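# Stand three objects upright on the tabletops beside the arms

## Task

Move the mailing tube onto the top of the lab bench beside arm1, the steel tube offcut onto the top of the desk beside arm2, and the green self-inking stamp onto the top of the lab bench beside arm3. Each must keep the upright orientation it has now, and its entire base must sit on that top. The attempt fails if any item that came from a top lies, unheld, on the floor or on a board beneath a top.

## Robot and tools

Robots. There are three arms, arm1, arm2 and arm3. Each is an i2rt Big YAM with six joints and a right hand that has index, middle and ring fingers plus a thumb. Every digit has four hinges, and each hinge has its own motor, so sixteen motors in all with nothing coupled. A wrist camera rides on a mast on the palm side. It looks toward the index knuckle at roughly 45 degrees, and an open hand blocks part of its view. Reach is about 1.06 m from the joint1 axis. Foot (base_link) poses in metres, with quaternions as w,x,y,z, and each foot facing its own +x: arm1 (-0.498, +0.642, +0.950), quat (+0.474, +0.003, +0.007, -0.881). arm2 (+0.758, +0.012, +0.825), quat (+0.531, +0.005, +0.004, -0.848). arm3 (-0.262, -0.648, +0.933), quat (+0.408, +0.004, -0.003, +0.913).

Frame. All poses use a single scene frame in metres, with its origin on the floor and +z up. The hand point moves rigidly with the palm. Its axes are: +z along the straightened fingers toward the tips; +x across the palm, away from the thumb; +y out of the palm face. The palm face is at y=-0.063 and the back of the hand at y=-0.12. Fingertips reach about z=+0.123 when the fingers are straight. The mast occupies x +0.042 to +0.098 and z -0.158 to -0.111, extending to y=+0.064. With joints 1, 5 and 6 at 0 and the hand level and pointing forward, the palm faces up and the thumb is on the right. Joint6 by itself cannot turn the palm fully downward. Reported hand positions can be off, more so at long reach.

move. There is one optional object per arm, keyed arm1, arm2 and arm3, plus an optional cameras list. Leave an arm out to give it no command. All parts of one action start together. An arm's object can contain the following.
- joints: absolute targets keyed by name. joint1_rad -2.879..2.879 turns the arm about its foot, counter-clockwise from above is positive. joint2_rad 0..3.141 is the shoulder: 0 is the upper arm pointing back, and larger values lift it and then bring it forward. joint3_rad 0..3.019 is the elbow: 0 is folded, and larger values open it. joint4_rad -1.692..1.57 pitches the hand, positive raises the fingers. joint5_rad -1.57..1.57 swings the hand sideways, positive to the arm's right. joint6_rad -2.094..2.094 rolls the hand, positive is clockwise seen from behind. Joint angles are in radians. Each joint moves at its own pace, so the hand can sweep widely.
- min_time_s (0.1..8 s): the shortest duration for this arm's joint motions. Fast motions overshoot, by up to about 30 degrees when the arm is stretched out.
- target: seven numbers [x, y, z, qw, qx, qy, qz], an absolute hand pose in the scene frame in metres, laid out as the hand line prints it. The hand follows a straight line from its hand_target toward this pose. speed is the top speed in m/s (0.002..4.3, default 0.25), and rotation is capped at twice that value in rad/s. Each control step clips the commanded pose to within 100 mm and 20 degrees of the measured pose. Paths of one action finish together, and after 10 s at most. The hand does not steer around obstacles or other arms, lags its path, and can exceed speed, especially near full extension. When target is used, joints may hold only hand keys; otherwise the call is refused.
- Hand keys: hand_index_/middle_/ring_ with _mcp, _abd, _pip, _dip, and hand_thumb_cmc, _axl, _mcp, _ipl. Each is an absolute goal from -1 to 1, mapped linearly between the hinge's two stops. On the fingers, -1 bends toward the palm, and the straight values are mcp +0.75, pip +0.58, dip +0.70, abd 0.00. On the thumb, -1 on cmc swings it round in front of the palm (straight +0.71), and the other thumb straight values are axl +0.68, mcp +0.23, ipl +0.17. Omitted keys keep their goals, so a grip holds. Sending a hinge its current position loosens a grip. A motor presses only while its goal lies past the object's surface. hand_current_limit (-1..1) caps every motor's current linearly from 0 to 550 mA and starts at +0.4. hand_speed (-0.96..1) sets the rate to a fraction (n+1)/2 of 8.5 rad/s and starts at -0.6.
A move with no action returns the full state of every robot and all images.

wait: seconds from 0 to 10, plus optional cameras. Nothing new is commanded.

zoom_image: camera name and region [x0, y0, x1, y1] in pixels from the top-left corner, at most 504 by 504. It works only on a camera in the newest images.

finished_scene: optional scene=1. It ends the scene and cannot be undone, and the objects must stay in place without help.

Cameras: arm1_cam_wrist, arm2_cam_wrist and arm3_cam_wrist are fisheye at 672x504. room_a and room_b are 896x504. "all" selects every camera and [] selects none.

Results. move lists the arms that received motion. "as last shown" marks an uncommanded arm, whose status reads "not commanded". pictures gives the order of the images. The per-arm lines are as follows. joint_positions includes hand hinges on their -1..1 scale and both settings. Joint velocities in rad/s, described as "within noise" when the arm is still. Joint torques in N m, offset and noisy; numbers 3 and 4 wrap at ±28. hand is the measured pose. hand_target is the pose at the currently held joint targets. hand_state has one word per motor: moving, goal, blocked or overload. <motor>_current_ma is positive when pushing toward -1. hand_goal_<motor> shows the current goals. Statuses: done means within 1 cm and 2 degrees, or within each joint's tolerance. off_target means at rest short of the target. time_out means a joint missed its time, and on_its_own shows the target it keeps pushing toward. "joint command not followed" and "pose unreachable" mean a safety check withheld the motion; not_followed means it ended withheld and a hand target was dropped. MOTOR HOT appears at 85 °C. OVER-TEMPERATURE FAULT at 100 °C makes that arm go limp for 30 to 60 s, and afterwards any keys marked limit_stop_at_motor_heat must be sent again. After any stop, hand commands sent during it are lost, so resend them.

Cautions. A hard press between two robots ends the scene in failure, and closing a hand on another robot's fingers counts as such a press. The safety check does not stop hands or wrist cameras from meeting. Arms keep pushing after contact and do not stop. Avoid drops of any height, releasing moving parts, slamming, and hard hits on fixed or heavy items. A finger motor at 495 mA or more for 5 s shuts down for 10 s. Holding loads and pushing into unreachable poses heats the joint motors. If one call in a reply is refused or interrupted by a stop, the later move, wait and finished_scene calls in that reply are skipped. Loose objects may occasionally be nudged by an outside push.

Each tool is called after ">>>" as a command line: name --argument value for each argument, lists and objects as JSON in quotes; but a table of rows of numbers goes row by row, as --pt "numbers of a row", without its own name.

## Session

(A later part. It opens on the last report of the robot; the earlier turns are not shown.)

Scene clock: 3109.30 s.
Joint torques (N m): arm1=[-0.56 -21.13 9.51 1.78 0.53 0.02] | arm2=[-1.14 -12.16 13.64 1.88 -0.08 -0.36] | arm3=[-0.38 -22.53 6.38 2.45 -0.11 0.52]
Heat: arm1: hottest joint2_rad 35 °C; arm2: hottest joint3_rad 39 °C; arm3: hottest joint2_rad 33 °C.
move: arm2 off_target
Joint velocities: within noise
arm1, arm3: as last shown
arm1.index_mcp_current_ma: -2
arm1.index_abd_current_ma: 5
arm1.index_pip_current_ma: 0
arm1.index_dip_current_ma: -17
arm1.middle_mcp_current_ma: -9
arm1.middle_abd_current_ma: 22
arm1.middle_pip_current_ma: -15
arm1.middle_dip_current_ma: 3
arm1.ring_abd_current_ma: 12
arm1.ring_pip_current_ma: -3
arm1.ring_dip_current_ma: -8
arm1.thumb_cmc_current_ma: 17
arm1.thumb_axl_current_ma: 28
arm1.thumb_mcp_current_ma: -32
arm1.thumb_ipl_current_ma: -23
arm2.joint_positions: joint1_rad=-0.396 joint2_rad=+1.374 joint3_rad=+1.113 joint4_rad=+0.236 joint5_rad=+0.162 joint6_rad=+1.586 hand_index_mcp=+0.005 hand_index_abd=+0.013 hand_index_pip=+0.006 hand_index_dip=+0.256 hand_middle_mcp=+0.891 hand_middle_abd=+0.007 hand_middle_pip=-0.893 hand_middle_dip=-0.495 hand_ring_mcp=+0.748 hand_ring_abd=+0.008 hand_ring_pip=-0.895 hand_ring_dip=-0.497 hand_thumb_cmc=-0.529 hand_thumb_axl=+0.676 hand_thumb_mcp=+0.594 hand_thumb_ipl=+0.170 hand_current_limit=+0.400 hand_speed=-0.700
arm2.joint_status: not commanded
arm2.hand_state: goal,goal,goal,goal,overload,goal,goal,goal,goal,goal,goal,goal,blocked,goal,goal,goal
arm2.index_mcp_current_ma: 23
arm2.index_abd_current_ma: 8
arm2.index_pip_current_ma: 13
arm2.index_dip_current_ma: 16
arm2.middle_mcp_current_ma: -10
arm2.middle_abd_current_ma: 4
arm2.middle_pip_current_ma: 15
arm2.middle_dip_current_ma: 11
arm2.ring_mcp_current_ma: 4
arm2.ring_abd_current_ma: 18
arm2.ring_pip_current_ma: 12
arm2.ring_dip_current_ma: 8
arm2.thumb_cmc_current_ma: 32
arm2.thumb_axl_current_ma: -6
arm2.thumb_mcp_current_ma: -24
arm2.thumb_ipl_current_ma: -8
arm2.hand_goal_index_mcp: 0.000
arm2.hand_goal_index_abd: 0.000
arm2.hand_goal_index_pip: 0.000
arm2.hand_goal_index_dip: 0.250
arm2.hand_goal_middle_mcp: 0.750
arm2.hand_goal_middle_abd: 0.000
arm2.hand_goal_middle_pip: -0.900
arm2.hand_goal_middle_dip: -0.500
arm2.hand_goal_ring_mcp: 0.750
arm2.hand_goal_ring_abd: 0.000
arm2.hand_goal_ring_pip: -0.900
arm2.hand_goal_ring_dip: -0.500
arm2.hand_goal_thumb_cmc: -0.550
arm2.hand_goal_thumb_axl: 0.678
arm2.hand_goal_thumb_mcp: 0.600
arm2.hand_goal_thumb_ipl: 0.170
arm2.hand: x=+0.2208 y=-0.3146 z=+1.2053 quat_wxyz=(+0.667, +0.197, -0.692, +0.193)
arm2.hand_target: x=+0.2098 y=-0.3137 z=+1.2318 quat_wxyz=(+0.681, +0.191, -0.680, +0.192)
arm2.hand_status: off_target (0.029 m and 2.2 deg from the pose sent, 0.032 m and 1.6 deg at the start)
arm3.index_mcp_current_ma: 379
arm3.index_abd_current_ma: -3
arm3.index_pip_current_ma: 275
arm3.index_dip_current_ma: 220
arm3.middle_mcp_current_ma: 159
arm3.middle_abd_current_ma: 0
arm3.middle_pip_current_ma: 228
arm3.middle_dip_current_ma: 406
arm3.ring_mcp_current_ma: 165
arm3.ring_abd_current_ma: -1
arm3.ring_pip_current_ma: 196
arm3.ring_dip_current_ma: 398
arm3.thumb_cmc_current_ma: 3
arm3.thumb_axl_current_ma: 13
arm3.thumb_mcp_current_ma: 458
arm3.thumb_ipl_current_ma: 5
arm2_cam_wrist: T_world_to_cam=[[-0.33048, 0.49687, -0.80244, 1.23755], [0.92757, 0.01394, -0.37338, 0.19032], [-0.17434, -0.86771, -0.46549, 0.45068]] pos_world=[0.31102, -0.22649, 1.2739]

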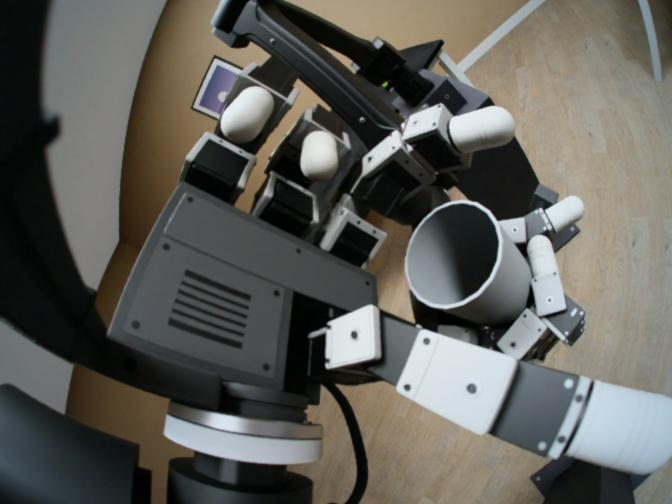

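>>> move --arm2 '{"target": [0.196, -0.3195, 1.222, 0.681, 0.191, -0.680, 0.192], "speed": 0.05}' --cameras '["arm2_cam_wrist"]'

>>> zoom_image --camera "arm2_cam_wrist" --region '[340, 120, 600, 380]'

Scene clock: 3112.17 s.
Joint torques (N m): arm1=[-0.62 -21.19 9.52 1.78 0.53 0.01] | arm2=[-1.14 -13.27 13.61 2.93 -0.05 -0.36] | arm3=[-0.26 -22.53 6.43 2.48 -0.11 0.52]
Heat: arm1: hottest joint2_rad 35 °C; arm2: hottest joint3_rad 39 °C; arm3: hottest joint2_rad 33 °C.
move: arm2 off_target
Joint velocities: within noise
arm1, arm3: as last shown
arm1.index_mcp_current_ma: -9
arm1.index_abd_current_ma: 10
arm1.index_pip_current_ma: 15
arm1.index_dip_current_ma: -18
arm1.middle_mcp_current_ma: -23
arm1.middle_abd_current_ma: 15
arm1.middle_dip_current_ma: -10
arm1.ring_mcp_current_ma: 2
arm1.ring_abd_current_ma: 1
arm1.ring_pip_current_ma: -2
arm1.ring_dip_current_ma: 8
arm1.thumb_cmc_current_ma: 29
arm1.thumb_axl_current_ma: 29
arm1.thumb_mcp_current_ma: -38
arm1.thumb_ipl_current_ma: -22
arm2.joint_positions: joint1_rad=-0.406 joint2_rad=+1.414 joint3_rad=+1.123 joint4_rad=+0.236 joint5_rad=+0.154 joint6_rad=+1.586 hand_index_mcp=+0.005 hand_index_abd=+0.013 hand_index_pip=+0.006 hand_index_dip=+0.256 hand_middle_mcp=+0.891 hand_middle_abd=+0.007 hand_middle_pip=-0.893 hand_middle_dip=-0.495 hand_ring_mcp=+0.748 hand_ring_abd=+0.008 hand_ring_pip=-0.895 hand_ring_dip=-0.497 hand_thumb_cmc=-0.529 hand_thumb_axl=+0.676 hand_thumb_mcp=+0.594 hand_thumb_ipl=+0.170 hand_current_limit=+0.400 hand_speed=-0.700
arm2.joint_status: not commanded
arm2.hand_state: goal,goal,goal,goal,overload,goal,goal,goal,goal,goal,goal,goal,blocked,goal,goal,goal
arm2.index_mcp_current_ma: 23
arm2.index_abd_current_ma: 3
arm2.index_pip_current_ma: 4
arm2.index_dip_current_ma: 9
arm2.middle_mcp_current_ma: -5
arm2.middle_abd_current_ma: 18
arm2.middle_pip_current_ma: 25
arm2.middle_dip_current_ma: 14
arm2.ring_mcp_current_ma: -6
arm2.ring_abd_current_ma: 22
arm2.ring_pip_current_ma: 14
arm2.ring_dip_current_ma: -1
arm2.thumb_cmc_current_ma: 35
arm2.thumb_axl_current_ma: -15
arm2.thumb_mcp_current_ma: -11
arm2.thumb_ipl_current_ma: -4
arm2.hand_goal_index_mcp: 0.000
arm2.hand_goal_index_abd: 0.000
arm2.hand_goal_index_pip: 0.000
arm2.hand_goal_index_dip: 0.250
arm2.hand_goal_middle_mcp: 0.750
arm2.hand_goal_middle_abd: 0.000
arm2.hand_goal_middle_pip: -0.900
arm2.hand_goal_middle_dip: -0.500
arm2.hand_goal_ring_mcp: 0.750
arm2.hand_goal_ring_abd: 0.000
arm2.hand_goal_ring_pip: -0.900
arm2.hand_goal_ring_dip: -0.500
arm2.hand_goal_thumb_cmc: -0.550
arm2.hand_goal_thumb_axl: 0.678
arm2.hand_goal_thumb_mcp: 0.600
arm2.hand_goal_thumb_ipl: 0.170
arm2.hand: x=+0.2095 y=-0.3184 z=+1.1869 quat_wxyz=(+0.657, +0.201, -0.702, +0.188)
arm2.hand_target: x=+0.1983 y=-0.3181 z=+1.2217 quat_wxyz=(+0.681, +0.191, -0.680, +0.192)
arm2.hand_status: off_target (0.038 m and 3.9 deg from the pose sent, 0.030 m and 2.2 deg at the start)
arm3.index_mcp_current_ma: 386
arm3.index_abd_current_ma: 14
arm3.index_pip_current_ma: 299
arm3.index_dip_current_ma: 221
arm3.middle_mcp_current_ma: 163
arm3.middle_abd_current_ma: -8
arm3.middle_pip_current_ma: 226
arm3.middle_dip_current_ma: 383
arm3.ring_mcp_current_ma: 161
arm3.ring_abd_current_ma: 8
arm3.ring_pip_current_ma: 214
arm3.ring_dip_current_ma: 393
arm3.thumb_cmc_current_ma: -4
arm3.thumb_axl_current_ma: 16
arm3.thumb_mcp_current_ma: 448
arm3.thumb_ipl_current_ma: 8
arm2_cam_wrist: T_world_to_cam=[[-0.31124, 0.51315, -0.79988, 1.21912], [0.93599, 0.01984, -0.35147, 0.16814], [-0.16449, -0.85807, -0.48648, 0.46277]] pos_world=[0.29818, -0.23183, 1.25937]

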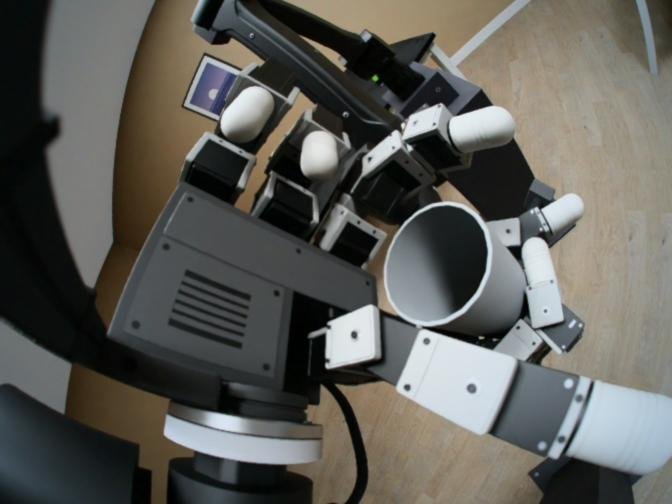

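Scaled by 1.938 from the camera's image (finer frame: 960x720).

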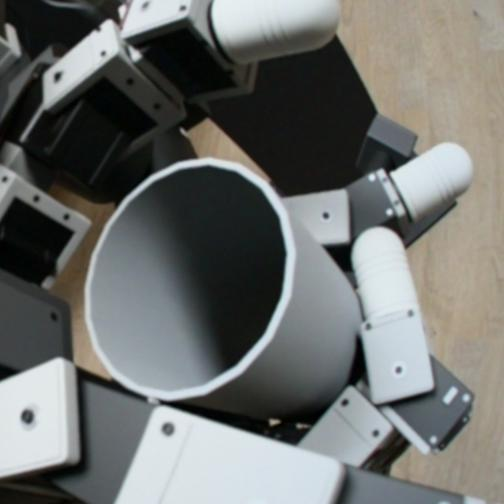

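>>> move --arm2 '{"target": [0.199, -0.3235, 1.197, 0.681, 0.191, -0.680, 0.192], "speed": 0.04}' --cameras '["arm2_cam_wrist", "arm3_cam_wrist", "room_a"]'

>>> zoom_image --camera "arm2_cam_wrist" --region '[340, 120, 600, 380]'

>>> zoom_image --camera "room_a" --region '[350, 100, 450, 190]'

Scene clock: 3121.07 s.
Joint torques (N m): arm1=[-0.56 -21.13 9.54 1.78 0.53 0.02] | arm2=[0.21 -13.86 8.98 2.09 0.02 -0.26] | arm3=[-0.26 -22.53 6.38 2.47 -0.1 0.51]
Heat: arm1: hottest joint2_rad 35 °C; arm2: hottest joint3_rad 41 °C; arm3: hottest joint2_rad 33 °C.
move: arm2 not_followed
Joint velocities: within noise
arm1: as last shown
arm1.index_mcp_current_ma: -7
arm1.index_abd_current_ma: -1
arm1.index_pip_current_ma: 9
arm1.index_dip_current_ma: -14
arm1.middle_mcp_current_ma: -17
arm1.middle_abd_current_ma: 13
arm1.middle_pip_current_ma: -13
arm1.middle_dip_current_ma: -3
arm1.ring_mcp_current_ma: 5
arm1.ring_abd_current_ma: 10
arm1.ring_pip_current_ma: 0
arm1.ring_dip_current_ma: 10
arm1.thumb_cmc_current_ma: 33
arm1.thumb_mcp_current_ma: -19
arm1.thumb_ipl_current_ma: -23
arm2.joint_positions: joint1_rad=-0.406 joint2_rad=+1.415 joint3_rad=+1.121 joint4_rad=+0.253 joint5_rad=+0.156 joint6_rad=+1.586 hand_index_mcp=+0.005 hand_index_abd=+0.013 hand_index_pip=+0.006 hand_index_dip=+0.256 hand_middle_mcp=+0.891 hand_middle_abd=+0.007 hand_middle_pip=-0.893 hand_middle_dip=-0.495 hand_ring_mcp=+0.748 hand_ring_abd=+0.008 hand_ring_pip=-0.895 hand_ring_dip=-0.497 hand_thumb_cmc=-0.529 hand_thumb_axl=+0.676 hand_thumb_mcp=+0.594 hand_thumb_ipl=+0.170 hand_current_limit=+0.400 hand_speed=-0.700
arm2.joint_status: not commanded
arm2.hand_state: goal,goal,goal,goal,overload,goal,goal,goal,goal,goal,goal,goal,blocked,goal,goal,goal
arm2.index_mcp_current_ma: 14
arm2.index_abd_current_ma: 6
arm2.index_pip_current_ma: 12
arm2.index_dip_current_ma: 11
arm2.middle_mcp_current_ma: 2
arm2.middle_abd_current_ma: -3
arm2.middle_pip_current_ma: 20
arm2.middle_dip_current_ma: 17
arm2.ring_mcp_current_ma: -14
arm2.ring_abd_current_ma: 9
arm2.ring_pip_current_ma: 11
arm2.ring_dip_current_ma: 10
arm2.thumb_cmc_current_ma: 28
arm2.thumb_axl_current_ma: -19
arm2.thumb_mcp_current_ma: -12
arm2.thumb_ipl_current_ma: -1
arm2.hand_goal_index_mcp: 0.000
arm2.hand_goal_index_abd: 0.000
arm2.hand_goal_index_pip: 0.000
arm2.hand_goal_index_dip: 0.250
arm2.hand_goal_middle_mcp: 0.750
arm2.hand_goal_middle_abd: 0.000
arm2.hand_goal_middle_pip: -0.900
arm2.hand_goal_middle_dip: -0.500
arm2.hand_goal_ring_mcp: 0.750
arm2.hand_goal_ring_abd: 0.000
arm2.hand_goal_ring_pip: -0.900
arm2.hand_goal_ring_dip: -0.500
arm2.hand_goal_thumb_cmc: -0.550
arm2.hand_goal_thumb_axl: 0.678
arm2.hand_goal_thumb_mcp: 0.600
arm2.hand_goal_thumb_ipl: 0.170
arm2.hand: x=+0.2091 y=-0.3186 z=+1.1894 quat_wxyz=(+0.662, +0.199, -0.697, +0.190)
arm2.hand_target: x=+0.2091 y=-0.3186 z=+1.1894 quat_wxyz=(+0.662, +0.199, -0.697, +0.190)
arm2.hand_status: not_followed (0.014 m and 3.0 deg from the pose sent, 0.015 m and 3.9 deg at the start)
arm3.joint_positions: joint1_rad=-1.841 joint2_rad=+1.999 joint3_rad=+0.913 joint4_rad=+1.070 joint5_rad=-0.107 joint6_rad=-1.583 hand_index_mcp=-0.153 hand_index_abd=-0.010 hand_index_pip=-0.188 hand_index_dip=-0.058 hand_middle_mcp=-0.163 hand_middle_abd=-0.010 hand_middle_pip=-0.145 hand_middle_dip=-0.156 hand_ring_mcp=-0.129 hand_ring_abd=-0.014 hand_ring_pip=-0.170 hand_ring_dip=-0.158 hand_thumb_cmc=-0.585 hand_thumb_axl=+0.696 hand_thumb_mcp=-0.050 hand_thumb_ipl=+0.410 hand_current_limit=+0.600 hand_speed=-0.800
arm3.joint_status: not commanded
arm3.hand_state: blocked,goal,blocked,blocked,blocked,goal,blocked,blocked,blocked,goal,blocked,blocked,blocked,goal,blocked,goal
arm3.index_mcp_current_ma: 390
arm3.index_abd_current_ma: 6
arm3.index_pip_current_ma: 288
arm3.index_dip_current_ma: 221
arm3.middle_mcp_current_ma: 166
arm3.middle_abd_current_ma: 0
arm3.middle_pip_current_ma: 231
arm3.middle_dip_current_ma: 394
arm3.ring_mcp_current_ma: 143
arm3.ring_abd_current_ma: 3
arm3.ring_pip_current_ma: 214
arm3.ring_dip_current_ma: 398
arm3.thumb_cmc_current_ma: 8
arm3.thumb_axl_current_ma: 2
arm3.thumb_mcp_current_ma: 448
arm3.thumb_ipl_current_ma: 3
arm3.hand_goal_index_mcp: -0.750
arm3.hand_goal_index_abd: 0.000
arm3.hand_goal_index_pip: -0.700
arm3.hand_goal_index_dip: -0.500
arm3.hand_goal_middle_mcp: -0.500
arm3.hand_goal_middle_abd: 0.000
arm3.hand_goal_middle_pip: -0.600
arm3.hand_goal_middle_dip: -0.800
arm3.hand_goal_ring_mcp: -0.450
arm3.hand_goal_ring_abd: 0.000
arm3.hand_goal_ring_pip: -0.600
arm3.hand_goal_ring_dip: -0.800
arm3.hand_goal_thumb_cmc: -0.550
arm3.hand_goal_thumb_axl: 0.678
arm3.hand_goal_thumb_mcp: -0.600
arm3.hand_goal_thumb_ipl: 0.400
arm3.hand: x=+0.2818 y=-0.2653 z=+1.0604 quat_wxyz=(+0.674, -0.199, +0.684, +0.196)
arm3.hand_target: x=+0.2809 y=-0.2630 z=+1.1044 quat_wxyz=(+0.696, -0.189, +0.659, +0.212)
arm3.hand_status: not commanded
led back after a hold (arm2 arm): the arm was led back toward your command in small steps, so it may still be short of it.
pose unreachable (arm2 arm): on one or more control steps of this call this arm could not follow its commanded pose, so it was not sent that pose on those steps. On the call's last step it was still not sent that pose. It may still have moved: this result reports where it is.
cause: moving toward the commanded pose would bring a part of the arm too close to another arm (this arm's hand and a part of the arm3 arm, along the way the arms are being sent, or toward where that arm still pushes).
arm2_cam_wrist: T_world_to_cam=[[-0.31972, 0.50573, -0.80126, 1.22207], [0.93199, 0.01541, -0.36216, 0.18147], [-0.1708, -0.86255, -0.47626, 0.45148]] pos_world=[0.2987, -0.23141, 1.25994]
arm3_cam_wrist: T_world_to_cam=[[-0.34072, 0.47339, 0.81229, -0.60866], [-0.35985, -0.86386, 0.3525, -0.56089], [0.86857, -0.1722, 0.46468, -0.65994]] pos_world=[0.16399, -0.31004, 0.99878]

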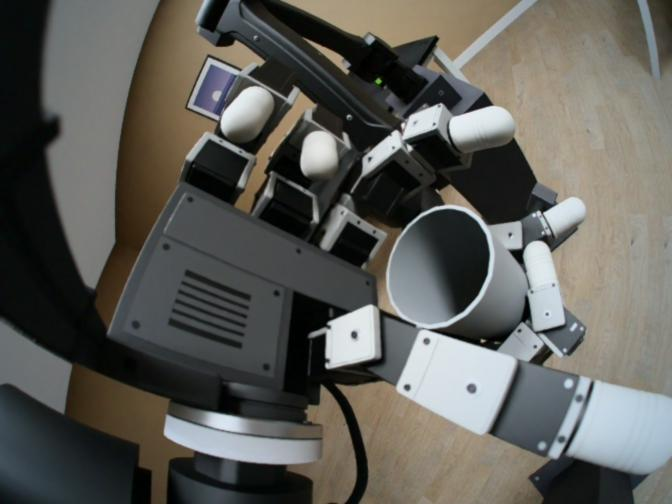

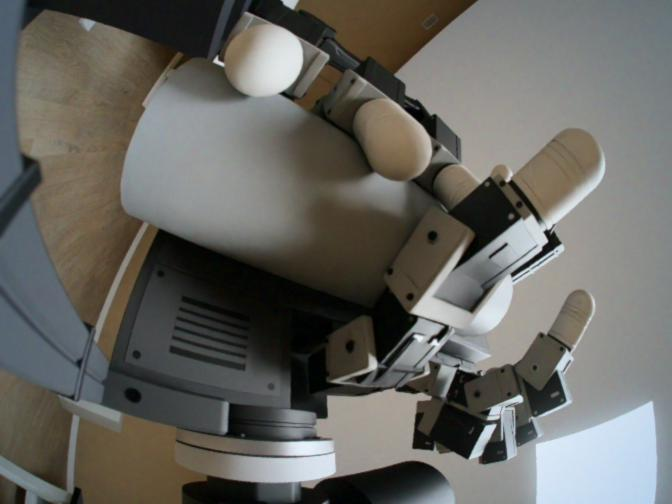

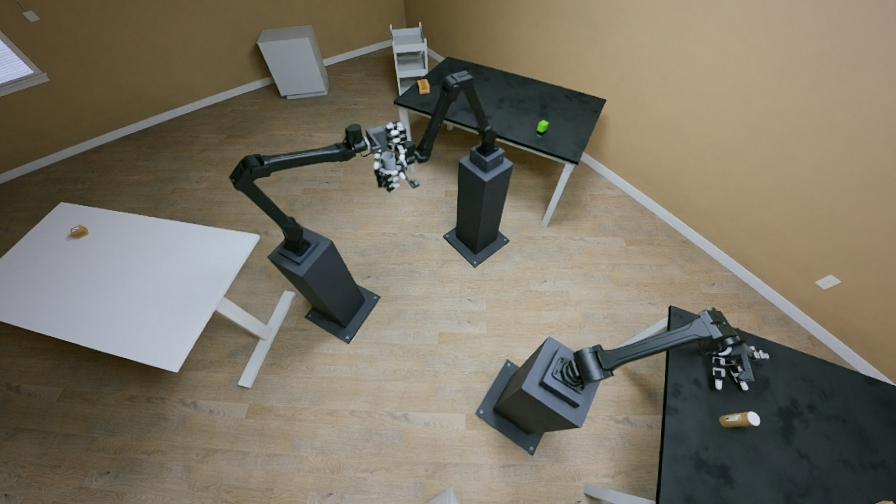

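Scaled by 1.938 from the camera's image (finer frame: 960x720).

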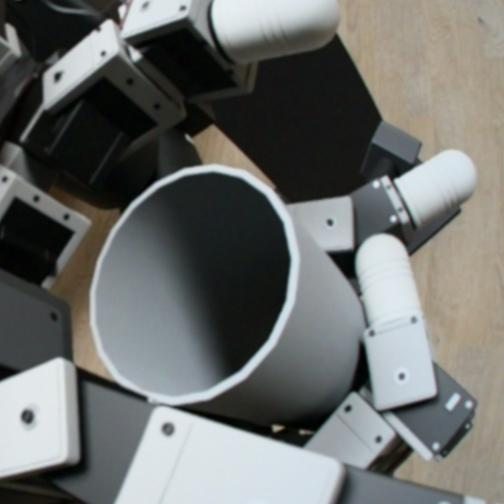

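Scaled by 5.040 from the camera's image (finer frame: 1280x720).

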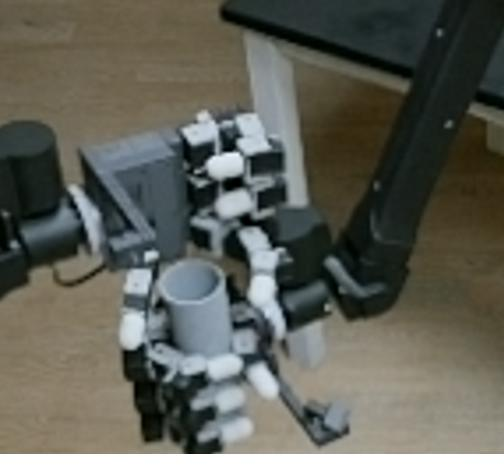

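>>> move --arm2 '{"target": [0.215, -0.322, 1.34, 0.681, 0.191, -0.680, 0.192], "speed": 0.12}' --cameras '[]'

>>> move --arm2 '{"target": [0.42, -0.36, 1.36, 0.561, 0.4305, -0.561, 0.4305], "speed": 0.2}' --arm3 '{"target": [0.4505, -0.519, 1.105, 0.7254, 0, 0.6884, 0], "speed": 0.12}' --cameras '["arm2_cam_wrist", "arm3_cam_wrist", "room_a"]'

Scene clock: 3159.70 s.
Joint torques (N m): arm1=[-0.62 -21.13 9.52 1.77 0.53 0.01] | arm2=[1.08 -15.03 13.7 1.88 0.09 -0.37] | arm3=[-0.38 -22.42 6.37 2.45 -0.12 0.52]
Heat: arm1: hottest joint2_rad 35 °C; arm2: hottest joint3_rad 39 °C; arm3: hottest joint2_rad 34 °C.
move: arm2 off_target
Joint velocities: within noise
arm1: as last shown
arm1.index_mcp_current_ma: -10
arm1.index_abd_current_ma: 2
arm1.index_pip_current_ma: -3
arm1.index_dip_current_ma: -1
arm1.middle_mcp_current_ma: -14
arm1.middle_abd_current_ma: 22
arm1.middle_pip_current_ma: -21
arm1.middle_dip_current_ma: 3
arm1.ring_mcp_current_ma: 7
arm1.ring_abd_current_ma: 6
arm1.ring_pip_current_ma: -5
arm1.ring_dip_current_ma: 3
arm1.thumb_cmc_current_ma: 26
arm1.thumb_axl_current_ma: 26
arm1.thumb_mcp_current_ma: -28
arm1.thumb_ipl_current_ma: -24
arm2.joint_positions: joint1_rad=-0.403 joint2_rad=+1.375 joint3_rad=+1.375 joint4_rad=-0.048 joint5_rad=+0.178 joint6_rad=+1.586 hand_index_mcp=+0.005 hand_index_abd=+0.013 hand_index_pip=+0.006 hand_index_dip=+0.256 hand_middle_mcp=+0.891 hand_middle_abd=+0.007 hand_middle_pip=-0.893 hand_middle_dip=-0.495 hand_ring_mcp=+0.748 hand_ring_abd=+0.008 hand_ring_pip=-0.895 hand_ring_dip=-0.497 hand_thumb_cmc=-0.529 hand_thumb_axl=+0.676 hand_thumb_mcp=+0.594 hand_thumb_ipl=+0.170 hand_current_limit=+0.400 hand_speed=-0.700
arm2.joint_status: not commanded
arm2.hand_state: goal,goal,goal,goal,overload,goal,goal,goal,goal,goal,goal,goal,blocked,goal,goal,goal
arm2.index_mcp_current_ma: 10
arm2.index_abd_current_ma: 13
arm2.index_pip_current_ma: 12
arm2.index_dip_current_ma: 5
arm2.middle_mcp_current_ma: -6
arm2.middle_abd_current_ma: 13
arm2.middle_pip_current_ma: 27
arm2.middle_dip_current_ma: 16
arm2.ring_mcp_current_ma: 6
arm2.ring_abd_current_ma: 13
arm2.ring_pip_current_ma: 1
arm2.ring_dip_current_ma: 9
arm2.thumb_cmc_current_ma: 31
arm2.thumb_axl_current_ma: -4
arm2.thumb_mcp_current_ma: -15
arm2.thumb_ipl_current_ma: -1
arm2.hand_goal_index_mcp: 0.000
arm2.hand_goal_index_abd: 0.000
arm2.hand_goal_index_pip: 0.000
arm2.hand_goal_index_dip: 0.250
arm2.hand_goal_middle_mcp: 0.750
arm2.hand_goal_middle_abd: 0.000
arm2.hand_goal_middle_pip: -0.900
arm2.hand_goal_middle_dip: -0.500
arm2.hand_goal_ring_mcp: 0.750
arm2.hand_goal_ring_abd: 0.000
arm2.hand_goal_ring_pip: -0.900
arm2.hand_goal_ring_dip: -0.500
arm2.hand_goal_thumb_cmc: -0.550
arm2.hand_goal_thumb_axl: 0.678
arm2.hand_goal_thumb_mcp: 0.600
arm2.hand_goal_thumb_ipl: 0.170
arm2.hand: x=+0.2083 y=-0.3172 z=+1.2990 quat_wxyz=(+0.662, +0.193, -0.701, +0.182)
arm2.hand_target: x=+0.2163 y=-0.3205 z=+1.3393 quat_wxyz=(+0.681, +0.191, -0.680, +0.192)
arm2.hand_status: off_target (0.042 m and 3.4 deg from the pose sent, 0.151 m and 3.0 deg at the start)
arm3.joint_positions: joint1_rad=-1.841 joint2_rad=+1.999 joint3_rad=+0.913 joint4_rad=+1.070 joint5_rad=-0.107 joint6_rad=-1.583 hand_index_mcp=-0.153 hand_index_abd=-0.010 hand_index_pip=-0.188 hand_index_dip=-0.058 hand_middle_mcp=-0.163 hand_middle_abd=-0.010 hand_middle_pip=-0.145 hand_middle_dip=-0.156 hand_ring_mcp=-0.129 hand_ring_abd=-0.014 hand_ring_pip=-0.170 hand_ring_dip=-0.158 hand_thumb_cmc=-0.585 hand_thumb_axl=+0.696 hand_thumb_mcp=-0.050 hand_thumb_ipl=+0.410 hand_current_limit=+0.600 hand_speed=-0.800
arm3.joint_status: not commanded
arm3.hand_state: blocked,goal,blocked,blocked,blocked,goal,blocked,blocked,blocked,goal,blocked,blocked,blocked,goal,blocked,goal
arm3.index_mcp_current_ma: 384
arm3.index_abd_current_ma: 7
arm3.index_pip_current_ma: 269
arm3.index_dip_current_ma: 206
arm3.middle_mcp_current_ma: 155
arm3.middle_abd_current_ma: 0
arm3.middle_pip_current_ma: 233
arm3.middle_dip_current_ma: 386
arm3.ring_mcp_current_ma: 155
arm3.ring_abd_current_ma: -4
arm3.ring_pip_current_ma: 209
arm3.ring_dip_current_ma: 395
arm3.thumb_cmc_current_ma: 4
arm3.thumb_axl_current_ma: 9
arm3.thumb_mcp_current_ma: 444
arm3.thumb_ipl_current_ma: -3
arm3.hand_goal_index_mcp: -0.750
arm3.hand_goal_index_abd: 0.000
arm3.hand_goal_index_pip: -0.700
arm3.hand_goal_index_dip: -0.500
arm3.hand_goal_middle_mcp: -0.500
arm3.hand_goal_middle_abd: 0.000
arm3.hand_goal_middle_pip: -0.600
arm3.hand_goal_middle_dip: -0.800
arm3.hand_goal_ring_mcp: -0.450
arm3.hand_goal_ring_abd: 0.000
arm3.hand_goal_ring_pip: -0.600
arm3.hand_goal_ring_dip: -0.800
arm3.hand_goal_thumb_cmc: -0.550
arm3.hand_goal_thumb_axl: 0.678
arm3.hand_goal_thumb_mcp: -0.600
arm3.hand_goal_thumb_ipl: 0.400
arm3.hand: x=+0.2818 y=-0.2653 z=+1.0604 quat_wxyz=(+0.674, -0.199, +0.684, +0.196)
arm3.hand_target: x=+0.2809 y=-0.2630 z=+1.1044 quat_wxyz=(+0.696, -0.189, +0.659, +0.212)
arm3.hand_status: not commanded
led back after a hold (arm2 arm): the arm was led back toward your command in small steps, so it may still be short of it.
pose unreachable (arm2 arm): on one or more control steps of this call this arm could not follow its commanded pose, so it was not sent that pose on those steps. It may still have moved: this result reports where it is.
cause: moving toward the commanded pose would bring a part of the arm too close to another arm (this arm's hand and a part of the arm3 arm, along the way the arms are being sent, or toward where that arm still pushes).

Scene clock: 3162.93 s.
Joint torques (N m): arm1=[-0.56 -21.13 9.51 1.77 0.53 0.01] | arm2=[0.79 -7.77 9.37 1.78 -0.1 -0.39] | arm3=[-0.44 -20.48 11.69 2.62 0.09 0.41]
Heat: arm1: hottest joint2_rad 35 °C; arm2: hottest joint3_rad 39 °C; arm3: hottest joint2_rad 34 °C.
move: arm2 done; arm3 off_target
Joint velocities: within noise
arm1.joint_positions: joint1_rad=-0.789 joint2_rad=+2.379 joint3_rad=+1.472 joint4_rad=+0.498 joint5_rad=+0.408 joint6_rad=+1.738 hand_index_mcp=+0.380 hand_index_abd=+0.004 hand_index_pip=+0.162 hand_index_dip=+0.588 hand_middle_mcp=+0.996 hand_middle_abd=+0.011 hand_middle_pip=+0.571 hand_middle_dip=+0.697 hand_ring_mcp=+0.995 hand_ring_abd=+0.010 hand_ring_pip=+0.571 hand_ring_dip=+0.690 hand_thumb_cmc=-0.324 hand_thumb_axl=+0.700 hand_thumb_mcp=+0.052 hand_thumb_ipl=+0.266 hand_current_limit=+0.400 hand_speed=-0.900
arm1.joint_status: not commanded
arm1.hand_state: goal,goal,goal,goal,goal,goal,goal,goal,goal,goal,goal,goal,blocked,blocked,blocked,goal
arm1.index_mcp_current_ma: -4
arm1.index_abd_current_ma: 16
arm1.index_pip_current_ma: -1
arm1.index_dip_current_ma: -21
arm1.middle_mcp_current_ma: -18
arm1.middle_abd_current_ma: 18
arm1.middle_pip_current_ma: -13
arm1.middle_dip_current_ma: -9
arm1.ring_mcp_current_ma: 8
arm1.ring_abd_current_ma: 9
arm1.ring_pip_current_ma: -5
arm1.ring_dip_current_ma: -1
arm1.thumb_cmc_current_ma: 27
arm1.thumb_axl_current_ma: 21
arm1.thumb_mcp_current_ma: -37
arm1.thumb_ipl_current_ma: -29
arm1.hand_goal_index_mcp: 0.380
arm1.hand_goal_index_abd: 0.000
arm1.hand_goal_index_pip: 0.170
arm1.hand_goal_index_dip: 0.600
arm1.hand_goal_middle_mcp: 1.000
arm1.hand_goal_middle_abd: 0.000
arm1.hand_goal_middle_pip: 0.578
arm1.hand_goal_middle_dip: 0.696
arm1.hand_goal_ring_mcp: 1.000
arm1.hand_goal_ring_abd: 0.000
arm1.hand_goal_ring_pip: 0.578
arm1.hand_goal_ring_dip: 0.696
arm1.hand_goal_thumb_cmc: -0.350
arm1.hand_goal_thumb_axl: 0.678
arm1.hand_goal_thumb_mcp: 0.080
arm1.hand_goal_thumb_ipl: 0.280
arm1.hand: x=-1.2601 y=+0.6354 z=+0.8786 quat_wxyz=(+0.560, -0.094, -0.819, -0.075)
arm1.hand_target: x=-1.2723 y=+0.6331 z=+0.8852 quat_wxyz=(+0.569, -0.101, -0.813, -0.071)
arm1.hand_status: not commanded
arm2.joint_positions: joint1_rad=-0.315 joint2_rad=+0.958 joint3_rad=+1.163 joint4_rad=-0.196 joint5_rad=-0.493 joint6_rad=+1.586 hand_index_mcp=+0.005 hand_index_abd=+0.013 hand_index_pip=+0.006 hand_index_dip=+0.256 hand_middle_mcp=+0.891 hand_middle_abd=+0.007 hand_middle_pip=-0.893 hand_middle_dip=-0.495 hand_ring_mcp=+0.749 hand_ring_abd=+0.008 hand_ring_pip=-0.895 hand_ring_dip=-0.497 hand_thumb_cmc=-0.529 hand_thumb_axl=+0.676 hand_thumb_mcp=+0.594 hand_thumb_ipl=+0.170 hand_current_limit=+0.400 hand_speed=-0.700
arm2.joint_status: not commanded
arm2.hand_state: goal,goal,goal,goal,overload,goal,goal,goal,goal,goal,goal,goal,blocked,goal,goal,goal
arm2.index_mcp_current_ma: 16
arm2.index_abd_current_ma: 13
arm2.index_pip_current_ma: 14
arm2.index_dip_current_ma: 8
arm2.middle_mcp_current_ma: 1
arm2.middle_abd_current_ma: 4
arm2.middle_pip_current_ma: 23
arm2.middle_dip_current_ma: 7
arm2.ring_mcp_current_ma: 1
arm2.ring_abd_current_ma: 6
arm2.ring_pip_current_ma: 12
arm2.ring_dip_current_ma: 11
arm2.thumb_cmc_current_ma: 30
arm2.thumb_axl_current_ma: -12
arm2.thumb_mcp_current_ma: -23
arm2.thumb_ipl_current_ma: -6
arm2.hand_goal_index_mcp: 0.000
arm2.hand_goal_index_abd: 0.000
arm2.hand_goal_index_pip: 0.000
arm2.hand_goal_index_dip: 0.250
arm2.hand_goal_middle_mcp: 0.750
arm2.hand_goal_middle_abd: 0.000
arm2.hand_goal_middle_pip: -0.900
arm2.hand_goal_middle_dip: -0.500
arm2.hand_goal_ring_mcp: 0.750
arm2.hand_goal_ring_abd: 0.000
arm2.hand_goal_ring_pip: -0.900
arm2.hand_goal_ring_dip: -0.500
arm2.hand_goal_thumb_cmc: -0.550
arm2.hand_goal_thumb_axl: 0.678
arm2.hand_goal_thumb_mcp: 0.600
arm2.hand_goal_thumb_ipl: 0.170
arm2.hand: x=+0.4125 y=-0.3598 z=+1.3547 quat_wxyz=(+0.560, +0.424, -0.567, +0.430)
arm2.hand_target: x=+0.4200 y=-0.3599 z=+1.3601 quat_wxyz=(+0.561, +0.430, -0.561, +0.431)
arm2.hand_status: done (0.009 m and 1.0 deg from the pose sent, 0.224 m and 44.4 deg at the start)
arm3.joint_positions: joint1_rad=-2.218 joint2_rad=+2.016 joint3_rad=+0.984 joint4_rad=+0.988 joint5_rad=+0.081 joint6_rad=-1.599 hand_index_mcp=-0.153 hand_index_abd=-0.010 hand_index_pip=-0.188 hand_index_dip=-0.058 hand_middle_mcp=-0.163 hand_middle_abd=-0.010 hand_middle_pip=-0.145 hand_middle_dip=-0.156 hand_ring_mcp=-0.129 hand_ring_abd=-0.014 hand_ring_pip=-0.170 hand_ring_dip=-0.158 hand_thumb_cmc=-0.585 hand_thumb_axl=+0.696 hand_thumb_mcp=-0.050 hand_thumb_ipl=+0.410 hand_current_limit=+0.600 hand_speed=-0.800
arm3.joint_status: not commanded
arm3.hand_state: blocked,goal,blocked,blocked,blocked,goal,blocked,blocked,blocked,goal,blocked,blocked,blocked,goal,blocked,goal
arm3.index_mcp_current_ma: 389
arm3.index_abd_current_ma: 16
arm3.index_pip_current_ma: 282
arm3.index_dip_current_ma: 213
arm3.middle_mcp_current_ma: 162
arm3.middle_abd_current_ma: -15
arm3.middle_pip_current_ma: 222
arm3.middle_dip_current_ma: 397
arm3.ring_mcp_current_ma: 159
arm3.ring_abd_current_ma: 1
arm3.ring_pip_current_ma: 217
arm3.ring_dip_current_ma: 403
arm3.thumb_cmc_current_ma: -4
arm3.thumb_axl_current_ma: 21
arm3.thumb_mcp_current_ma: 443
arm3.thumb_ipl_current_ma: -3
arm3.hand_goal_index_mcp: -0.750
arm3.hand_goal_index_abd: 0.000
arm3.hand_goal_index_pip: -0.700
arm3.hand_goal_index_dip: -0.500
arm3.hand_goal_middle_mcp: -0.500
arm3.hand_goal_middle_abd: 0.000
arm3.hand_goal_middle_pip: -0.600
arm3.hand_goal_middle_dip: -0.800
arm3.hand_goal_ring_mcp: -0.450
arm3.hand_goal_ring_abd: 0.000
arm3.hand_goal_ring_pip: -0.600
arm3.hand_goal_ring_dip: -0.800
arm3.hand_goal_thumb_cmc: -0.550
arm3.hand_goal_thumb_axl: 0.678
arm3.hand_goal_thumb_mcp: -0.600
arm3.hand_goal_thumb_ipl: 0.400
arm3.hand: x=+0.4277 y=-0.5212 z=+1.0558 quat_wxyz=(+0.690, -0.009, +0.724, -0.007)
arm3.hand_target: x=+0.4462 y=-0.5196 z=+1.1055 quat_wxyz=(+0.725, +0.000, +0.688, +0.000)
arm3.hand_status: off_target (0.054 m and 5.9 deg from the pose sent, 0.308 m and 32.7 deg at the start)
arm2_cam_wrist: T_world_to_cam=[[-0.57877, 0.12007, -0.80661, 1.41575], [0.67735, 0.62157, -0.3935, 0.4179], [0.45412, -0.7741, -0.44108, 0.25579]] pos_world=[0.42016, -0.23173, 1.41922]
arm3_cam_wrist: T_world_to_cam=[[-0.00863, 0.6004, 0.79965, -0.49665], [-0.75451, -0.52871, 0.38882, -0.42261], [0.65623, -0.59999, 0.45757, -0.95324]] pos_world=[0.3024, -0.49718, 0.99764]

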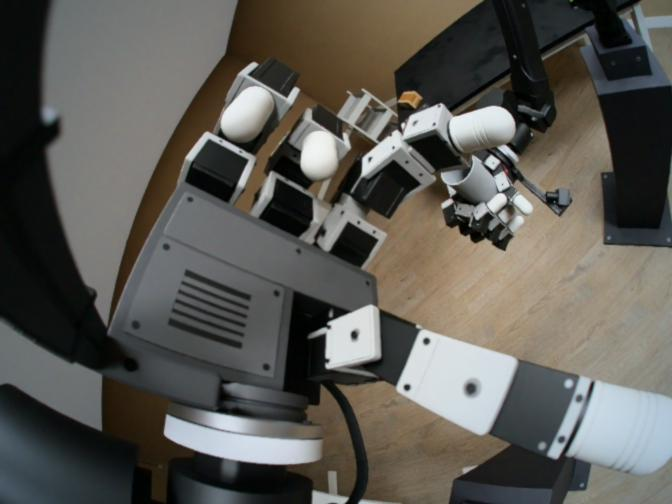

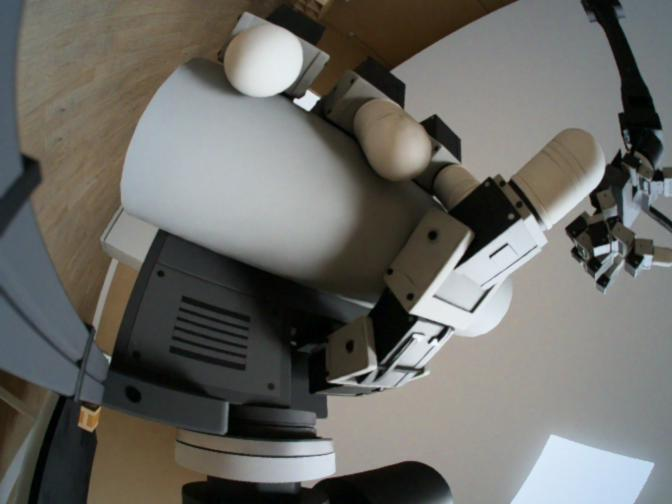

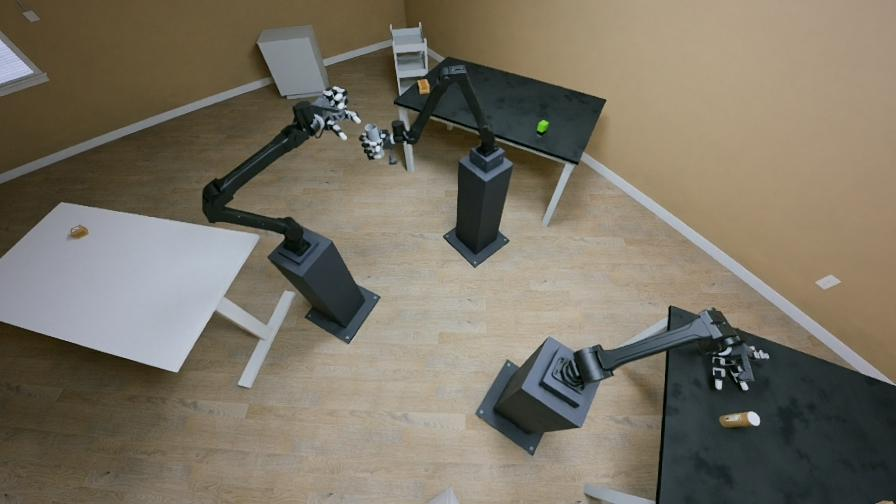

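>>> move --arm2 '{"target": [0.352, -0.592, 1.285, 0.561, 0.4305, -0.561, 0.4305], "speed": 0.15}' --cameras '["arm2_cam_wrist", "room_a", "arm3_cam_wrist"]'

>>> zoom_image --camera "room_a" --region '[310, 60, 450, 190]'

>>> zoom_image --camera "arm2_cam_wrist" --region '[340, 120, 640, 420]'

Scene clock: 3170.43 s.
Joint torques (N m): arm1=[-0.56 -21.19 9.51 1.78 0.53 0.02] | arm2=[0.73 -16.09 14 3.21 0.04 -0.4] | arm3=[-0.67 -20.37 11.7 2.58 0.08 0.4]
Heat: arm1: hottest joint2_rad 35 °C; arm2: hottest joint3_rad 39 °C; arm3: hottest joint3_rad 34 °C.
move: arm2 off_target
Joint velocities: within noise
arm1, arm3: as last shown
arm1.index_mcp_current_ma: -6
arm1.index_abd_current_ma: 17
arm1.index_pip_current_ma: -3
arm1.middle_mcp_current_ma: -16
arm1.middle_abd_current_ma: 16
arm1.middle_pip_current_ma: -20
arm1.middle_dip_current_ma: 0
arm1.ring_mcp_current_ma: 9
arm1.ring_abd_current_ma: 10
arm1.ring_pip_current_ma: -3
arm1.ring_dip_current_ma: -3
arm1.thumb_cmc_current_ma: 26
arm1.thumb_axl_current_ma: 30
arm1.thumb_mcp_current_ma: -23
arm1.thumb_ipl_current_ma: -16
arm2.joint_positions: joint1_rad=-0.105 joint2_rad=+1.523 joint3_rad=+1.403 joint4_rad=+0.054 joint5_rad=-0.286 joint6_rad=+1.586 hand_index_mcp=+0.005 hand_index_abd=+0.013 hand_index_pip=+0.006 hand_index_dip=+0.255 hand_middle_mcp=+0.891 hand_middle_abd=+0.007 hand_middle_pip=-0.893 hand_middle_dip=-0.495 hand_ring_mcp=+0.748 hand_ring_abd=+0.008 hand_ring_pip=-0.895 hand_ring_dip=-0.497 hand_thumb_cmc=-0.529 hand_thumb_axl=+0.676 hand_thumb_mcp=+0.594 hand_thumb_ipl=+0.170 hand_current_limit=+0.400 hand_speed=-0.700
arm2.joint_status: not commanded
arm2.hand_state: goal,goal,goal,goal,overload,goal,goal,goal,goal,goal,goal,goal,blocked,goal,goal,goal
arm2.index_mcp_current_ma: 13
arm2.index_abd_current_ma: 7
arm2.index_pip_current_ma: 2
arm2.index_dip_current_ma: 6
arm2.middle_mcp_current_ma: -9
arm2.middle_abd_current_ma: 8
arm2.middle_pip_current_ma: 16
arm2.middle_dip_current_ma: 8
arm2.ring_mcp_current_ma: -12
arm2.ring_abd_current_ma: 9
arm2.ring_pip_current_ma: 12
arm2.ring_dip_current_ma: 18
arm2.thumb_cmc_current_ma: 20
arm2.thumb_axl_current_ma: -16
arm2.thumb_mcp_current_ma: -17
arm2.thumb_ipl_current_ma: -2
arm2.hand_goal_index_mcp: 0.000
arm2.hand_goal_index_abd: 0.000
arm2.hand_goal_index_pip: 0.000
arm2.hand_goal_index_dip: 0.250
arm2.hand_goal_middle_mcp: 0.750
arm2.hand_goal_middle_abd: 0.000
arm2.hand_goal_middle_pip: -0.900
arm2.hand_goal_middle_dip: -0.500
arm2.hand_goal_ring_mcp: 0.750
arm2.hand_goal_ring_abd: 0.000
arm2.hand_goal_ring_pip: -0.900
arm2.hand_goal_ring_dip: -0.500
arm2.hand_goal_thumb_cmc: -0.550
arm2.hand_goal_thumb_axl: 0.678
arm2.hand_goal_thumb_mcp: 0.600
arm2.hand_goal_thumb_ipl: 0.170
arm2.hand: x=+0.3510 y=-0.5813 z=+1.2405 quat_wxyz=(+0.533, +0.434, -0.592, +0.421)
arm2.hand_target: x=+0.3538 y=-0.5890 z=+1.2843 quat_wxyz=(+0.561, +0.430, -0.561, +0.431)
arm2.hand_status: off_target (0.046 m and 4.9 deg from the pose sent, 0.250 m and 1.0 deg at the start)
arm3.index_mcp_current_ma: 387
arm3.index_abd_current_ma: -1
arm3.index_pip_current_ma: 266
arm3.index_dip_current_ma: 222
arm3.middle_mcp_current_ma: 149
arm3.middle_abd_current_ma: -10
arm3.middle_pip_current_ma: 209
arm3.middle_dip_current_ma: 406
arm3.ring_mcp_current_ma: 156
arm3.ring_abd_current_ma: -5
arm3.ring_pip_current_ma: 220
arm3.ring_dip_current_ma: 387
arm3.thumb_cmc_current_ma: 3
arm3.thumb_axl_current_ma: 6
arm3.thumb_mcp_current_ma: 445
arm3.thumb_ipl_current_ma: -1
pictures: arm2_cam_wrist, arm3_cam_wrist, room_a
arm2_cam_wrist: T_world_to_cam=[[-0.54525, 0.16974, -0.82091, 1.34961], [0.69033, 0.64646, -0.32485, 0.47718], [0.47554, -0.74382, -0.46966, 0.10742]] pos_world=[0.35537, -0.45767, 1.31337]
arm3_cam_wrist: T_world_to_cam=[[-0.00863, 0.6004, 0.79965, -0.49665], [-0.75451, -0.52871, 0.38882, -0.42261], [0.65623, -0.59999, 0.45757, -0.95324]] pos_world=[0.3024, -0.49718, 0.99764]

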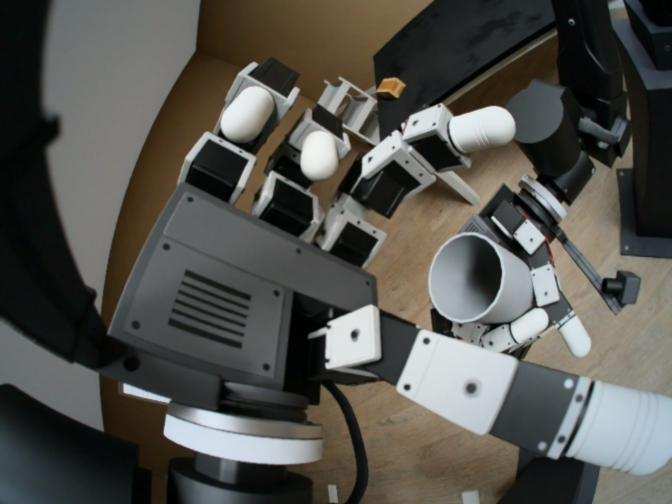

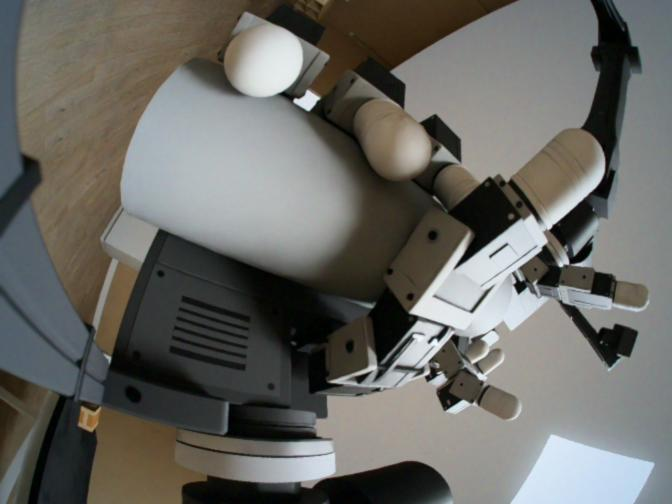

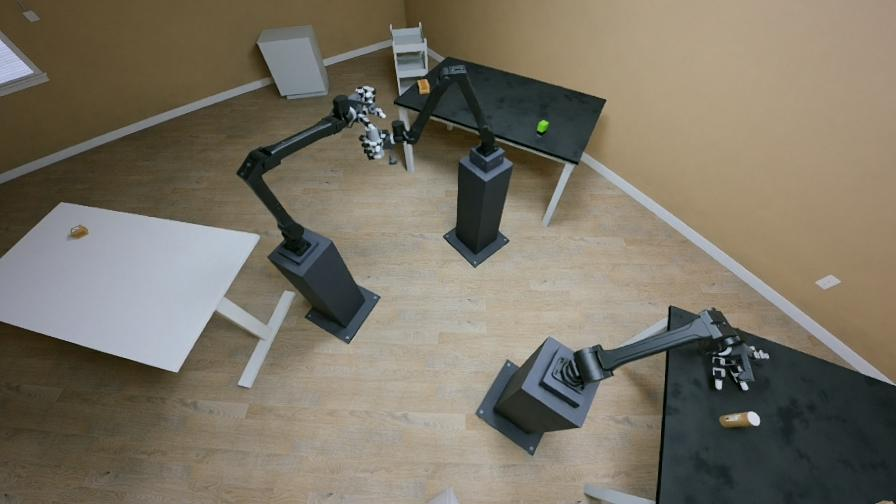

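Scaled by 3.600 from the camera's image (finer frame: 1280x720).

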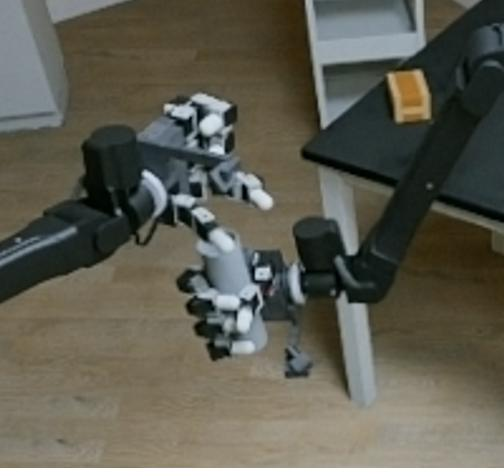

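Scaled by 1.680 from the camera's image (finer frame: 960x720).

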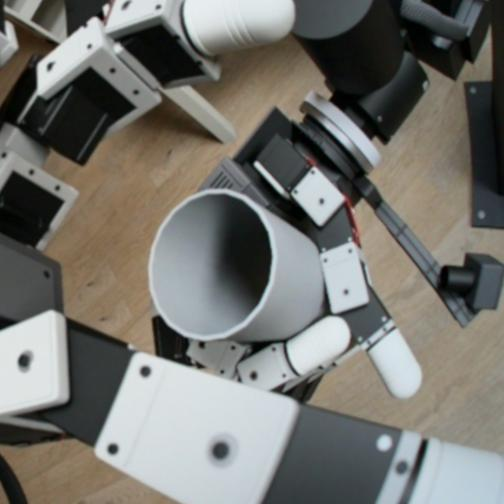

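>>> move --arm2 '{"target": [0.3690, -0.5995, 1.248, 0.561, 0.4305, -0.561, 0.4305], "speed": 0.06}' --cameras '["arm2_cam_wrist"]'

>>> zoom_image --camera "arm2_cam_wrist" --region '[340, 120, 640, 420]'

Scene clock: 3179.83 s.
Joint torques (N m): arm1=[-0.56 -21.13 9.52 1.78 0.53 0.02] | arm2=[0.73 -15.21 9.61 3.23 0.06 -0.38] | arm3=[-0.56 -20.48 11.66 2.62 0.08 0.41]
Heat: arm1: hottest joint2_rad 35 °C; arm2: hottest joint3_rad 41 °C; arm3: hottest joint3_rad 34 °C.
move: arm2 done
Joint velocities: within noise
arm1, arm3: as last shown
arm1.index_mcp_current_ma: -18
arm1.index_abd_current_ma: 10
arm1.index_pip_current_ma: 4
arm1.index_dip_current_ma: -14
arm1.middle_mcp_current_ma: 2
arm1.middle_abd_current_ma: 20
arm1.middle_pip_current_ma: -17
arm1.middle_dip_current_ma: -6
arm1.ring_mcp_current_ma: 6
arm1.ring_abd_current_ma: 13
arm1.ring_pip_current_ma: -2
arm1.ring_dip_current_ma: 3
arm1.thumb_cmc_current_ma: 35
arm1.thumb_axl_current_ma: 18
arm1.thumb_mcp_current_ma: -26
arm1.thumb_ipl_current_ma: -13
arm2.joint_positions: joint1_rad=-0.071 joint2_rad=+1.529 joint3_rad=+1.377 joint4_rad=+0.146 joint5_rad=-0.252 joint6_rad=+1.586 hand_index_mcp=+0.005 hand_index_abd=+0.013 hand_index_pip=+0.006 hand_index_dip=+0.255 hand_middle_mcp=+0.891 hand_middle_abd=+0.007 hand_middle_pip=-0.893 hand_middle_dip=-0.495 hand_ring_mcp=+0.748 hand_ring_abd=+0.008 hand_ring_pip=-0.895 hand_ring_dip=-0.497 hand_thumb_cmc=-0.529 hand_thumb_axl=+0.676 hand_thumb_mcp=+0.594 hand_thumb_ipl=+0.170 hand_current_limit=+0.400 hand_speed=-0.700
arm2.joint_status: not commanded
arm2.hand_state: goal,goal,goal,goal,overload,goal,goal,goal,goal,goal,goal,goal,blocked,goal,goal,goal
arm2.index_mcp_current_ma: 13
arm2.index_abd_current_ma: 1
arm2.index_pip_current_ma: 7
arm2.index_dip_current_ma: 0
arm2.middle_mcp_current_ma: -1
arm2.middle_abd_current_ma: -11
arm2.middle_pip_current_ma: 25
arm2.middle_dip_current_ma: 1
arm2.ring_mcp_current_ma: -2
arm2.ring_abd_current_ma: 20
arm2.ring_pip_current_ma: 12
arm2.ring_dip_current_ma: 12
arm2.thumb_cmc_current_ma: 30
arm2.thumb_axl_current_ma: -21
arm2.thumb_mcp_current_ma: -17
arm2.thumb_ipl_current_ma: -14
arm2.hand_goal_index_mcp: 0.000
arm2.hand_goal_index_abd: 0.000
arm2.hand_goal_index_pip: 0.000
arm2.hand_goal_index_dip: 0.250
arm2.hand_goal_middle_mcp: 0.750
arm2.hand_goal_middle_abd: 0.000
arm2.hand_goal_middle_pip: -0.900
arm2.hand_goal_middle_dip: -0.500
arm2.hand_goal_ring_mcp: 0.750
arm2.hand_goal_ring_abd: 0.000
arm2.hand_goal_ring_pip: -0.900
arm2.hand_goal_ring_dip: -0.500
arm2.hand_goal_thumb_cmc: -0.550
arm2.hand_goal_thumb_axl: 0.678
arm2.hand_goal_thumb_mcp: 0.600
arm2.hand_goal_thumb_ipl: 0.170
arm2.hand: x=+0.3650 y=-0.5925 z=+1.2441 quat_wxyz=(+0.554, +0.427, -0.572, +0.429)
arm2.hand_target: x=+0.3691 y=-0.5993 z=+1.2480 quat_wxyz=(+0.561, +0.430, -0.561, +0.431)
arm2.hand_status: done (0.009 m and 1.6 deg from the pose sent, 0.027 m and 4.9 deg at the start)
arm3.index_mcp_current_ma: 378
arm3.index_abd_current_ma: -3
arm3.index_pip_current_ma: 272
arm3.index_dip_current_ma: 232
arm3.middle_mcp_current_ma: 150
arm3.middle_pip_current_ma: 226
arm3.middle_dip_current_ma: 399
arm3.ring_mcp_current_ma: 159
arm3.ring_abd_current_ma: -12
arm3.ring_pip_current_ma: 205
arm3.ring_dip_current_ma: 402
arm3.thumb_cmc_current_ma: 5
arm3.thumb_axl_current_ma: 8
arm3.thumb_mcp_current_ma: 435
arm3.thumb_ipl_current_ma: 9
arm2_cam_wrist: T_world_to_cam=[[-0.57131, 0.12818, -0.81066, 1.33419], [0.67924, 0.62828, -0.37934, 0.53695], [0.4607, -0.76736, -0.44601, 0.05618]] pos_world=[0.37164, -0.46527, 1.31032]

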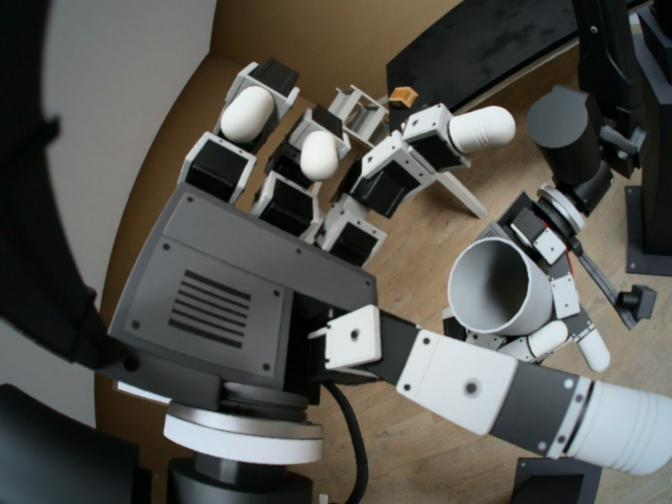

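Scaled by 1.680 from the camera's image (finer frame: 960x720).

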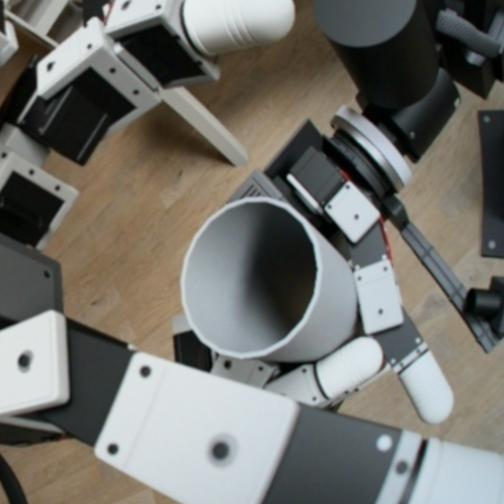

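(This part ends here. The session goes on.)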